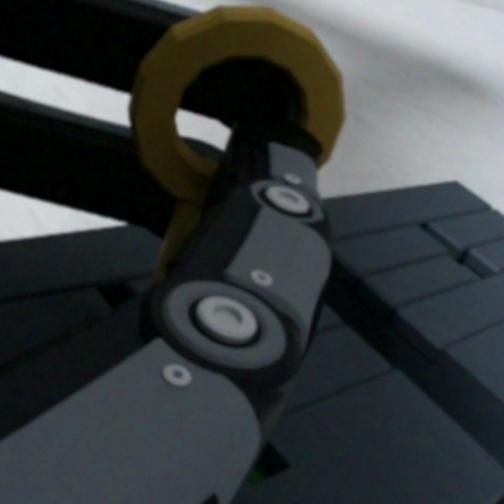

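Request:
move([
  [0,0,0,0,0,0,-1,-1,-1,-1,-0.8,1,-0.3,0,0.0012,-0.001,0,0,0,0.0833,-1,-1,0.7,0.73,-0.2,1,-0.4,-0.9],
  [0,0,0,0,0,0,-1,-1,-1,-1,-0.8,1,-0.3,0,0.0025,-0.0017,0,0,0,0.1667,-1,-1,0.7,0.73,-0.2,1,-0.4,-0.9],
  [0,0,0,0,0,0,-1,-1,-1,-1,-0.8,1,-0.3,0,0.004,-0.0021,0,0,0,0.25,-1,-1,0.7,0.73,-0.2,1,-0.4,-0.9],
], speed=0.09, blend=0.001, stop_force=16)

Scene clock: 1565.17 s.
left_arm: end_effector_position=(+0.8400, +0.2182, +0.2200) hand_measured=(-1.000, -1.000, -1.000, -1.000, -0.800, +1.000) hand_load_n=(+0.0, +0.0, +0.5, +0.0, +0.0, +0.0) hand_stopped_by=(target, target, target, target, target, target) hand_force_limit=-0.30 hand_speed=0.00 end_effector_quat_wxyz=(+0.495, +0.504, -0.496, +0.504) | right_arm: end_effector_position=(+0.7559, -0.0933, +0.0664) hand_measured=(-1.000, -1.000, +0.200, +0.164, -0.200, +1.000) hand_load_n=(+0.0, +0.0, +12.0, +0.0, +3.5, -2.5) hand_stopped_by=(target, target, force, force, target, target) hand_force_limit=-0.40 hand_speed=-0.90 end_effector_quat_wxyz=(+0.697, +0.093, -0.705, +0.092)
Joint positions: left_arm=[-0.343 -0.595 1.188 -0.59 2.732 -4.709] | right_arm=[0.259 -0.212 0.674 -0.473 -1.534 1.571]
Joint torques (N m): left_arm=[3.53 -117.8 -24.25 -4.53 2.27 -0.13] | right_arm=[21.76 -112.3 -41.87 5.72 -3.13 -2.6]
Wrist force (N): left_arm=[0.8 0.6 1.0] | right_arm=[1.7 -0.2 -3.3]
Wrist torque (N m): left_arm=[-0.03 -0.44 0.02] | right_arm=[0.20 -0.15 0.14]
Wrist force, peak (N): left_arm=[1.3 1.1 0.9] | right_arm=[1.9 -0.7 -3.4]
Hand target: left_arm +0.8400, +0.2182, +0.2200; +0.495, +0.504, -0.496, +0.504 | right_arm +0.7559, -0.0933, +0.0664; +0.697, +0.093, -0.705, +0.092
Off the commanded pose: left_arm 0.000 m, 0 deg | right_arm 0.000 m, 0 deg.
move: done

Request:
move([
  [0,0,0,0,0,0,-1,-1,-1,-1,-0.8,1,-0.3,0,0,0,0,0,0,0,-1,-1,-0.5,-0.5,-0.6,1,-0.5,-0.5],
  [0,0,0,0,0,0,-1,-1,-1,-1,-0.8,1,-0.3,0,0.0216,-0.0805,0,0,0,0,-1,-1,-0.5,-0.5,-0.6,1,-0.5,-0.5],
  [0,0,0,0,0,0,-1,-1,-1,-1,-0.8,1,-0.3,0,-0.0432,-0.1278,0.2227,0,0,-0.3611,-1,-1,-0.5,-0.5,-0.6,1,-0.5,-0.5],
  [0,0,0,0,0,0,-1,-1,-1,-1,-0.8,1,-0.3,0,-0.0432,-0.1278,0.2227,0,0,-0.5833,-1,-1,-0.5,-0.5,-0.6,1,-0.5,-0.5],
  [0,0,0,0,0,0,-1,-1,-1,-1,-0.8,1,-0.3,0,-0.0468,0.0792,0.156,0,0,-0.9944,-1,-1,-0.5,-0.5,-0.6,1,-0.5,-0.5],
], speed=[0.06,0.06,0.28,0.28,0.28], blend=[0,0,0.02,0.02,0])

Request:
move(target=[0,0,0,0,0,0,-1,-1,-1,-1,-0.8,1,-0.3,0,0,0,-0.156,0,0,0,-1,-1,-0.5,-0.5,-0.2,1,-0.5,-0.5], speed=0.12, stop_force=6, cameras=["cam_right_wrist","cam_left_wrist"])

Request:
zoom_image(camera="cam_right_wrist", region=[360, 160, 560, 310])

Scene clock: 1589.70 s.
left_arm: end_effector_position=(+0.8400, +0.2182, +0.2200) hand_measured=(-1.000, -1.000, -1.000, -1.000, -0.800, +1.000) hand_load_n=(+0.0, +0.0, +0.0, +0.0, +0.0, +0.0) hand_stopped_by=(target, target, target, target, target, target) hand_force_limit=-0.30 hand_speed=0.00 end_effector_quat_wxyz=(+0.495, +0.504, -0.496, +0.504) | right_arm: end_effector_position=(+0.7278, -0.0458, +0.1600) hand_measured=(-1.000, -1.000, -0.500, -0.500, -0.600, +1.000) hand_load_n=(+0.0, +0.0, -0.5, +0.0, +0.0, +0.5) hand_stopped_by=(target, target, target, target, target, target) hand_force_limit=-0.50 hand_speed=-0.50 end_effector_quat_wxyz=(-0.098, +0.704, +0.099, +0.697)
Joint positions: left_arm=[-0.343 -0.595 1.188 -0.59 2.732 -4.709] | right_arm=[0.566 -0.884 1.974 -1.079 1.896 1.574]
Joint torques (N m): left_arm=[2.19 -116.32 -24.99 -4.68 2.28 -0.33] | right_arm=[18.1 -67.52 -29.81 2.04 3.4 2.54]
Wrist force (N): left_arm=[0.7 0.9 0.8] | right_arm=[-0.4 0.1 -0.1]
Wrist torque (N m): left_arm=[0.03 -0.43 0.03] | right_arm=[0.22 0.13 -0.16]
Wrist force, peak (N): left_arm=[1.0 1.3 1.1] | right_arm=[1.8 -0.4 -3.6]
Hand target: left_arm +0.8400, +0.2182, +0.2200; +0.495, +0.504, -0.496, +0.504 | right_arm +0.7278, -0.0457, +0.1600; -0.098, +0.704, +0.099, +0.697
Off the commanded pose: left_arm 0.000 m, 0 deg | right_arm 0.000 m, 0 deg.
move: done

Scene clock: 1591.53 s.
left_arm: end_effector_position=(+0.8400, +0.2182, +0.2200) hand_measured=(-1.000, -1.000, -1.000, -1.000, -0.800, +1.000) hand_load_n=(+0.0, +0.0, +0.0, +0.0, +0.0, +0.0) hand_stopped_by=(target, target, target, target, target, target) hand_force_limit=-0.30 hand_speed=0.00 end_effector_quat_wxyz=(+0.495, +0.504, -0.496, +0.504) | right_arm: end_effector_position=(+0.7278, -0.0457, +0.0664) hand_measured=(-1.000, -1.000, -0.500, -0.500, -0.200, +1.000) hand_load_n=(+0.0, +0.0, +0.0, +0.0, +0.5, +0.5) hand_stopped_by=(target, target, target, target, target, target) hand_force_limit=-0.50 hand_speed=-0.50 end_effector_quat_wxyz=(-0.098, +0.704, +0.099, +0.697)
Joint positions: left_arm=[-0.343 -0.595 1.188 -0.59 2.732 -4.709] | right_arm=[0.566 -0.733 1.95 -1.207 1.896 1.574]
Joint torques (N m): left_arm=[3.2 -118.43 -25.6 -4.63 2.17 -0.23] | right_arm=[19.34 -72.99 -25.03 -5.31 3.06 -2.39]
Wrist force (N): left_arm=[0.9 1.0 0.7] | right_arm=[0.3 0.2 -0.2]
Wrist torque (N m): left_arm=[0.05 -0.45 0.04] | right_arm=[0.25 -0.01 -0.15]
Wrist force, peak (N): left_arm=[1.0 1.1 1.2] | right_arm=[-1.0 0.2 0.1]
Hand target: left_arm +0.8400, +0.2182, +0.2200; +0.495, +0.504, -0.496, +0.504 | right_arm +0.7278, -0.0457, +0.0664; -0.098, +0.704, +0.099, +0.697
Off the commanded pose: left_arm 0.000 m, 0 deg | right_arm 0.000 m, 0 deg.
move: done
Images, in order (width x height): cam_left_wrist 672x504, cam_right_wrist 672x504.

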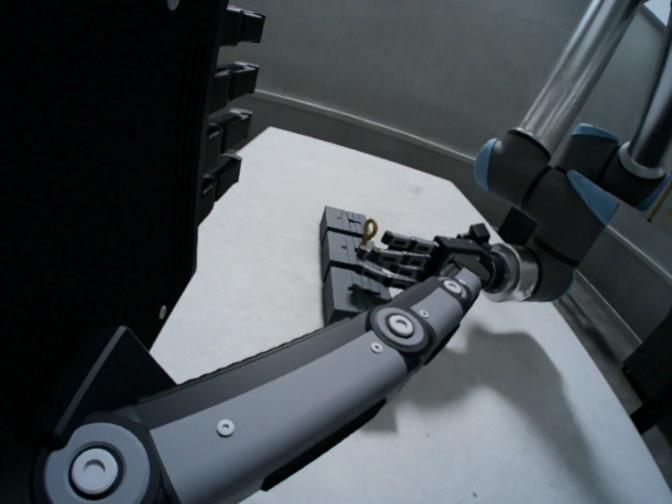

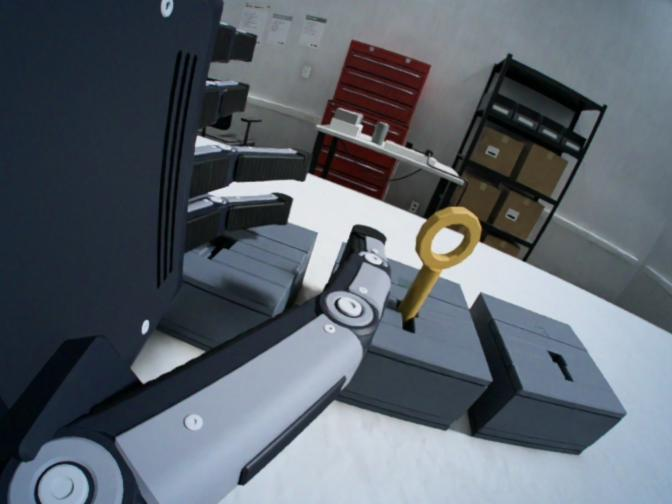

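Scaled by 2.520 from the camera's 672x504 image, which has a finer 960x720 frame.

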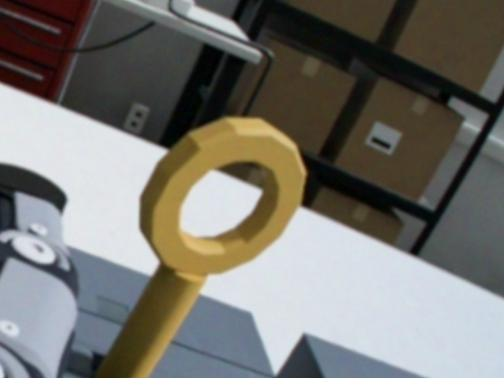

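Request:
move(target=[0,0,0,0,0,0,-1,-1,-1,-1,-0.8,1,-0.3,0,0.0291,-0.0714,0,0,0,0,-1,-1,-0.5,-0.5,-0.2,1,-0.5,-0.5], speed=0.05, stop_force=4)

Request:
move(target=[0,0,0,0,0,0,-1,-1,-1,-1,-0.8,1,-0.3,0,0.0179,0.0051,0,0,0,0,-1,-1,-0.5,-0.5,-0.2,1,-0.5,-0.5], speed=0.02, stop_force=4)

Request:
move(target=[0,0,0,0,0,0,-1,-1,-1,-1,-0.8,1,-0.3,0,0,0,0,0,0,0,-1,-1,0.7,0.7,-0.2,1,-0.5,-0.88])

Request:
wait(seconds=0.5)

Scene clock: 1605.83 s.
left_arm: end_effector_position=(+0.8400, +0.2182, +0.2200) hand_measured=(-1.000, -1.000, -1.000, -1.000, -0.800, +1.000) hand_load_n=(+0.0, +0.0, +0.0, +0.0, +0.0, +0.0) hand_stopped_by=(target, target, target, target, target, target) hand_force_limit=-0.30 hand_speed=0.00 end_effector_quat_wxyz=(+0.495, +0.504, -0.496, +0.504) | right_arm: end_effector_position=(+0.7452, -0.0886, +0.0664) hand_measured=(-1.000, -1.000, -0.500, -0.500, -0.200, +1.000) hand_load_n=(+0.0, +0.0, +0.0, +0.0, +0.0, +0.0) hand_stopped_by=(target, target, target, target, target, target) hand_force_limit=-0.50 hand_speed=-0.50 end_effector_quat_wxyz=(-0.098, +0.704, +0.099, +0.697)
Joint positions: left_arm=[-0.343 -0.595 1.188 -0.59 2.732 -4.709] | right_arm=[0.495 -0.745 1.992 -1.236 1.825 1.574]
Joint torques (N m): left_arm=[1.17 -118.25 -25.62 -4.65 2.12 -0.41] | right_arm=[-14.29 -90.13 -6.12 -5.12 -2.82 -2.34]
Wrist force (N): left_arm=[0.9 0.9 1.2] | right_arm=[-0.2 -0.2 -0.3]
Wrist torque (N m): left_arm=[0.00 -0.46 0.04] | right_arm=[0.17 0.08 0.03]
Wrist force, peak (N): left_arm=[1.1 0.8 1.3] | right_arm=[-0.5 0.6 0.0]
Hand target: left_arm +0.8400, +0.2182, +0.2200; +0.495, +0.504, -0.496, +0.504 | right_arm +0.7452, -0.0886, +0.0664; -0.098, +0.704, +0.099, +0.697
Off the commanded pose: left_arm 0.000 m, 0 deg | right_arm 0.000 m, 0 deg.
move: done

Scene clock: 1607.23 s.
left_arm: end_effector_position=(+0.8400, +0.2182, +0.2200) hand_measured=(-1.000, -1.000, -1.000, -1.000, -0.800, +1.000) hand_load_n=(+0.0, +0.0, +0.0, +0.0, +0.0, +0.5) hand_stopped_by=(target, target, target, target, target, target) hand_force_limit=-0.30 hand_speed=0.00 end_effector_quat_wxyz=(+0.495, +0.504, -0.496, +0.504) | right_arm: end_effector_position=(+0.7560, -0.0855, +0.0664) hand_measured=(-1.000, -1.000, -0.500, -0.500, -0.200, +1.000) hand_load_n=(+0.0, +0.0, +0.0, -0.5, +0.0, +0.5) hand_stopped_by=(target, target, target, target, target, target) hand_force_limit=-0.50 hand_speed=-0.50 end_effector_quat_wxyz=(-0.098, +0.704, +0.099, +0.697)
Joint positions: left_arm=[-0.343 -0.595 1.188 -0.59 2.732 -4.709] | right_arm=[0.491 -0.739 1.972 -1.222 1.821 1.574]
Joint torques (N m): left_arm=[2.93 -117.73 -25.23 -4.54 2.15 -0.31] | right_arm=[-13.35 -71.17 -25.22 1.75 -3.02 -2.19]
Wrist force (N): left_arm=[1.0 0.9 1.0] | right_arm=[-0.2 0.0 -0.1]
Wrist torque (N m): left_arm=[0.01 -0.47 0.04] | right_arm=[0.18 0.07 0.06]
Wrist force, peak (N): left_arm=[1.2 0.8 1.3] | right_arm=[-0.5 -0.3 -0.7]
Hand target: left_arm +0.8400, +0.2182, +0.2200; +0.495, +0.504, -0.496, +0.504 | right_arm +0.7560, -0.0855, +0.0664; -0.098, +0.704, +0.099, +0.697
Off the commanded pose: left_arm 0.000 m, 0 deg | right_arm 0.000 m, 0 deg.
move: done

Scene clock: 1609.57 s.
left_arm: end_effector_position=(+0.8400, +0.2182, +0.2200) hand_measured=(-1.000, -1.000, -1.000, -1.000, -0.800, +1.000) hand_load_n=(+0.0, +0.0, +0.0, +0.0, +0.0, +0.0) hand_stopped_by=(target, target, target, target, target, target) hand_force_limit=-0.30 hand_speed=0.00 end_effector_quat_wxyz=(+0.495, +0.504, -0.496, +0.504) | right_arm: end_effector_position=(+0.7560, -0.0855, +0.0664) hand_measured=(-1.000, -1.000, +0.190, +0.168, -0.200, +1.000) hand_load_n=(+0.0, +0.0, +5.5, +3.5, +2.0, +0.5) hand_stopped_by=(target, target, force, force, target, target) hand_force_limit=-0.50 hand_speed=-0.88 end_effector_quat_wxyz=(-0.098, +0.704, +0.099, +0.697)
Joint positions: left_arm=[-0.343 -0.595 1.188 -0.59 2.732 -4.709] | right_arm=[0.491 -0.739 1.972 -1.222 1.821 1.574]
Joint torques (N m): left_arm=[1.68 -117.05 -26.19 -4.59 2.14 -0.43] | right_arm=[-14.05 -71.94 -23.17 1.39 -1.63 -1.71]
Wrist force (N): left_arm=[0.9 1.1 0.9] | right_arm=[0.0 -0.4 -0.3]
Wrist torque (N m): left_arm=[0.05 -0.44 0.04] | right_arm=[0.18 0.07 0.08]
Wrist force, peak (N): left_arm=[1.1 1.1 1.1] | right_arm=[-0.1 -0.5 1.4]
Hand target: left_arm +0.8400, +0.2182, +0.2200; +0.495, +0.504, -0.496, +0.504 | right_arm +0.7560, -0.0855, +0.0664; -0.098, +0.704, +0.099, +0.697
Off the commanded pose: left_arm 0.000 m, 0 deg | right_arm 0.000 m, 0 deg.
move: done

Scene clock: 1610.07 s.
left_arm: end_effector_position=(+0.8400, +0.2182, +0.2200) hand_measured=(-1.000, -1.000, -1.000, -1.000, -0.800, +1.000) hand_load_n=(+0.0, +0.0, +0.0, +0.0, +0.0, +0.0) hand_stopped_by=(target, target, target, target, target, target) hand_force_limit=-0.30 hand_speed=0.00 end_effector_quat_wxyz=(+0.495, +0.504, -0.496, +0.504) | right_arm: end_effector_position=(+0.7560, -0.0855, +0.0664) hand_measured=(-1.000, -1.000, +0.190, +0.168, -0.200, +1.000) hand_load_n=(+0.0, +0.0, +5.0, +4.0, +2.0, +0.5) hand_stopped_by=(target, target, force, force, target, target) hand_force_limit=-0.50 hand_speed=-0.88 end_effector_quat_wxyz=(-0.098, +0.704, +0.099, +0.697)
Joint positions: left_arm=[-0.343 -0.595 1.188 -0.59 2.732 -4.709] | right_arm=[0.491 -0.739 1.972 -1.222 1.821 1.574]
Joint torques (N m): left_arm=[2.6 -117.85 -25.62 -4.43 2.15 -0.2] | right_arm=[-12.99 -72.13 -22.68 1.47 -1.31 -1.83]
Wrist force (N): left_arm=[0.9 1.0 0.7] | right_arm=[-0.1 -0.2 0.1]
Wrist torque (N m): left_arm=[0.04 -0.44 0.04] | right_arm=[0.17 0.05 0.08]
Wrist force, peak (N): left_arm=[1.1 0.9 1.1] | right_arm=[-0.4 -0.4 0.3]
Hand target: left_arm +0.8400, +0.2182, +0.2200; +0.495, +0.504, -0.496, +0.504 | right_arm +0.7560, -0.0855, +0.0664; -0.098, +0.704, +0.099, +0.697
Off the commanded pose: left_arm 0.000 m, 0 deg | right_arm 0.000 m, 0 deg.
wait: 0.50 s; at rest by 0.17 s

Request:
move([
  [0,0,0,0,0,0,-1,-1,-1,-1,-0.8,1,-0.3,0,-0.0017,-0.0002,0,0,0,0.0778,-1,-1,0.7,0.7,-0.2,1,-0.5,-0.88],
  [0,0,0,0,0,0,-1,-1,-1,-1,-0.8,1,-0.3,0,-0.0034,-0.0008,0,0,0,0.1611,-1,-1,0.7,0.7,-0.2,1,-0.5,-0.88],
  [0,0,0,0,0,0,-1,-1,-1,-1,-0.8,1,-0.3,0,-0.0049,-0.0019,0,0,0,0.2444,-1,-1,0.7,0.7,-0.2,1,-0.5,-0.88],
  [0,0,0,0,0,0,-1,-1,-1,-1,-0.8,1,-0.3,0,-0.006,-0.0033,0,0,0,0.3278,-1,-1,0.7,0.7,-0.2,1,-0.5,-0.88],
  [0,0,0,0,0,0,-1,-1,-1,-1,-0.8,1,-0.3,0,-0.0068,-0.005,0,0,0,0.4111,-1,-1,0.7,0.7,-0.2,1,-0.5,-0.88],
], speed=0.09, blend=0.001, stop_force=16)

Request:
move(target=[0,0,0,0,0,0,-1,-1,-1,-1,-0.8,1,-0.3,0,0,0,0.0833,0,0,0,-1,-1,0.7,0.7,-0.2,1,-0.5,-0.88], speed=0.015, stop_force=6, cameras=["cam_right_wrist"])

Scene clock: 1637.60 s.
left_arm: end_effector_position=(+0.8400, +0.2182, +0.2200) hand_measured=(-1.000, -1.000, -1.000, -1.000, -0.800, +1.000) hand_load_n=(+0.0, +0.0, +0.0, +0.0, +0.0, +0.0) hand_stopped_by=(target, target, target, target, target, target) hand_force_limit=-0.30 hand_speed=0.00 end_effector_quat_wxyz=(+0.495, +0.504, -0.496, +0.504) | right_arm: end_effector_position=(+0.7519, -0.0885, +0.0664) hand_measured=(-1.000, -1.000, +0.190, +0.166, -0.200, +1.000) hand_load_n=(+0.0, +0.0, +2.0, +18.5, +0.5, -0.5) hand_stopped_by=(target, target, force, force, target, target) hand_force_limit=-0.50 hand_speed=-0.88 end_effector_quat_wxyz=(+0.497, -0.503, -0.503, -0.497) end_effector_velocity=(-0.001, +0.000, +0.000) end_effector_angular_velocity=(+0.000, -0.001, +0.000)
Joint positions: left_arm=[-0.343 -0.595 1.188 -0.59 2.732 -4.709] | right_arm=[0.029 -0.696 1.842 -0.992 0.068 1.417]
Joint velocities: left_arm=[within noise] | right_arm=[0 0 0 0.006 -0.001 -0.007]
Joint torques (N m): left_arm=[1.22 -117.85 -25.13 -4.57 1.98 -0.21] | right_arm=[-6.58 -72.42 -20.52 4.97 -2.88 -2.23]
Wrist force (N): left_arm=[0.7 0.9 1.1] | right_arm=[3.2 4.1 12.5]
Wrist torque (N m): left_arm=[0.00 -0.43 0.02] | right_arm=[-0.03 0.10 0.08]
Wrist force, peak (N): left_arm=[1.3 0.9 1.1] | right_arm=[-0.2 5.9 13.4]
Hand target: left_arm +0.8400, +0.2182, +0.2200; +0.495, +0.504, -0.496, +0.504 | right_arm +0.7519, -0.0885, +0.0664; +0.497, -0.503, -0.503, -0.497
Off the commanded pose: left_arm 0.000 m, 0 deg | right_arm 0.000 m, 0 deg.
move: done

Scene clock: 1638.70 s.
left_arm: end_effector_position=(+0.8400, +0.2182, +0.2200) hand_measured=(-1.000, -1.000, -1.000, -1.000, -0.800, +1.000) hand_load_n=(+0.0, +0.0, +0.0, +0.0, +0.0, +0.0) hand_stopped_by=(target, target, target, target, target, target) hand_force_limit=-0.30 hand_speed=0.00 end_effector_quat_wxyz=(+0.495, +0.504, -0.496, +0.504) | right_arm: end_effector_position=(+0.7520, -0.0885, +0.0667) hand_measured=(-1.000, -1.000, +0.190, +0.166, -0.200, +1.000) hand_load_n=(+0.0, +0.0, +1.5, +14.0, +2.5, -1.0) hand_stopped_by=(target, target, force, force, target, target) hand_force_limit=-0.50 hand_speed=-0.88 end_effector_quat_wxyz=(+0.497, -0.503, -0.503, -0.497)
Joint positions: left_arm=[-0.343 -0.595 1.188 -0.59 2.732 -4.709] | right_arm=[0.029 -0.696 1.842 -0.991 0.068 1.417]
Joint torques (N m): left_arm=[0.34 -117.54 -25 -4.68 1.96 -0.22] | right_arm=[-7.15 -70.64 -22.54 -2.15 -2.38 -0.5]
Wrist force (N): left_arm=[0.8 0.8 1.1] | right_arm=[5.1 3.1 9.2]
Wrist torque (N m): left_arm=[-0.02 -0.44 0.03] | right_arm=[0.08 0.01 0.12]
Wrist force, peak (N): left_arm=[1.0 1.0 0.9] | right_arm=[3.1 4.9 12.8]
Hand target: left_arm +0.8400, +0.2182, +0.2200; +0.495, +0.504, -0.496, +0.504 | right_arm +0.7520, -0.0885, +0.0667; +0.497, -0.503, -0.503, -0.497 (not the last commanded pose)
Off the commanded pose: left_arm 0.000 m, 0 deg | right_arm 0.050 m, 0 deg.
move: contact (right_arm)
Images, in order (width x height): cam_right_wrist 672x504.

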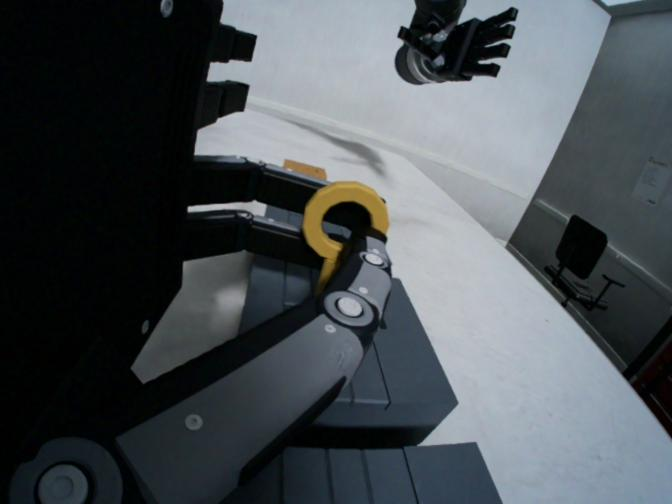

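Request:
move(target=[0,0,0,0,0,0,-1,-1,-1,-1,-0.8,1,-0.3,0,0.0005,0.0008,-0.0004,0,0,0,-1,-1,0.7,0.7,-0.2,1,-0.5,-0.88], speed=0.01, cameras=["cam_right_wrist","cam_head_left"])

Scene clock: 1684.50 s.
left_arm: end_effector_position=(+0.8400, +0.2182, +0.2200) hand_measured=(-1.000, -1.000, -1.000, -1.000, -0.800, +1.000) hand_load_n=(+0.0, +0.0, +0.0, +0.0, +0.0, +0.0) hand_stopped_by=(target, target, target, target, target, target) hand_force_limit=-0.30 hand_speed=0.00 end_effector_quat_wxyz=(+0.495, +0.504, -0.496, +0.504) | right_arm: end_effector_position=(+0.7523, -0.0881, +0.0665) hand_measured=(-1.000, -1.000, +0.190, +0.166, -0.202, +1.000) hand_load_n=(+0.0, +0.0, +2.0, +5.5, +4.0, -0.5) hand_stopped_by=(target, target, force, force, target, target) hand_force_limit=-0.50 hand_speed=-0.88 end_effector_quat_wxyz=(+0.497, -0.503, -0.503, -0.497)
Joint positions: left_arm=[-0.343 -0.595 1.188 -0.59 2.732 -4.709] | right_arm=[0.029 -0.696 1.841 -0.992 0.069 1.418]
Joint torques (N m): left_arm=[0.98 -116.84 -25.98 -4.28 2.13 -0.4] | right_arm=[18.91 -73.98 -25.02 -3.31 3.27 2.58]
Wrist force (N): left_arm=[0.9 1.0 1.0] | right_arm=[3.2 -0.6 0.8]
Wrist torque (N m): left_arm=[0.02 -0.46 0.04] | right_arm=[0.08 0.06 -0.15]
Wrist force, peak (N): left_arm=[1.3 0.9 1.1] | right_arm=[4.4 3.5 9.6]
Hand target: left_arm +0.8400, +0.2182, +0.2200; +0.495, +0.504, -0.496, +0.504 | right_arm +0.7523, -0.0881, +0.0665; +0.497, -0.503, -0.503, -0.497
Off the commanded pose: left_arm 0.000 m, 0 deg | right_arm 0.000 m, 0 deg.
move: done
Images, in order (width x height): cam_head_left 672x504, cam_right_wrist 672x504.

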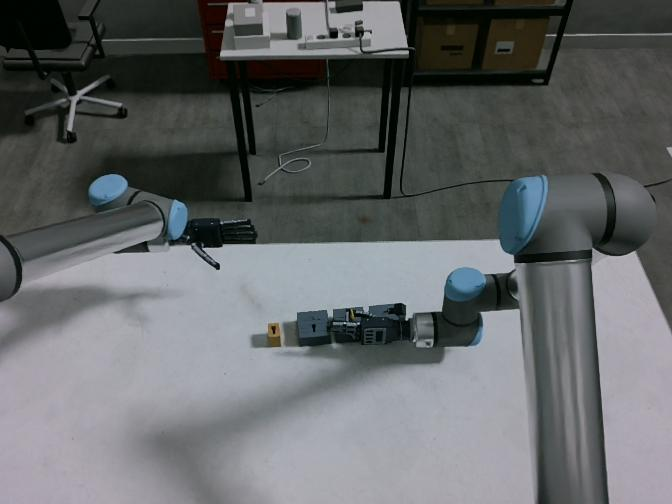

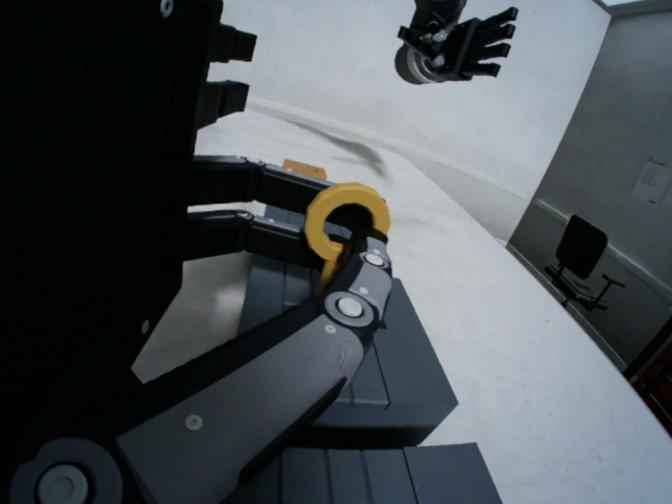

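Request:
move(target=[0,0,0,0,0,0,-1,-1,-1,-1,-0.8,1,-0.3,0,0,0,0.0833,0,0,0,-1,-1,0.7,0.7,-0.2,1,-0.5,-0.88], speed=0.015, stop_force=6, cameras=["cam_right_wrist"])

Scene clock: 1703.83 s.
left_arm: end_effector_position=(+0.8400, +0.2182, +0.2200) hand_measured=(-1.000, -1.000, -1.000, -1.000, -0.800, +1.000) hand_load_n=(+0.0, +0.0, +0.0, +0.0, +0.0, +0.0) hand_stopped_by=(target, target, target, target, target, target) hand_force_limit=-0.30 hand_speed=0.00 end_effector_quat_wxyz=(+0.495, +0.504, -0.496, +0.504) | right_arm: end_effector_position=(+0.7523, -0.0880, +0.1165) hand_measured=(-1.000, -1.000, +0.190, +0.168, -0.202, +1.000) hand_load_n=(+0.0, +0.0, +3.5, +4.0, +4.0, +0.0) hand_stopped_by=(target, target, force, force, target, target) hand_force_limit=-0.50 hand_speed=-0.88 end_effector_quat_wxyz=(+0.497, -0.503, -0.503, -0.497)
Joint positions: left_arm=[-0.343 -0.595 1.188 -0.59 2.732 -4.709] | right_arm=[0.029 -0.772 1.857 -0.932 0.069 1.418]
Joint torques (N m): left_arm=[0.93 -116.76 -25.86 -4.52 1.88 -0.11] | right_arm=[7.71 -80.3 -28.16 3.97 -0.42 -2.39]
Wrist force (N): left_arm=[0.9 0.7 0.9] | right_arm=[-0.2 -0.1 0.7]
Wrist torque (N m): left_arm=[-0.01 -0.45 0.03] | right_arm=[0.07 -0.02 0.13]
Wrist force, peak (N): left_arm=[1.4 1.1 1.0] | right_arm=[3.8 -0.4 0.6]
Hand target: left_arm +0.8400, +0.2182, +0.2200; +0.495, +0.504, -0.496, +0.504 | right_arm +0.7523, -0.0881, +0.1165; +0.497, -0.503, -0.503, -0.497
Off the commanded pose: left_arm 0.000 m, 0 deg | right_arm 0.000 m, 0 deg.
move: done
Images, in order (width x height): cam_right_wrist 672x504.

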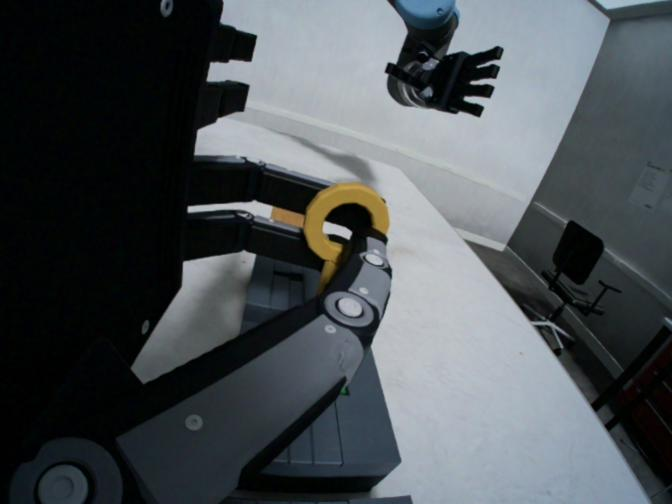

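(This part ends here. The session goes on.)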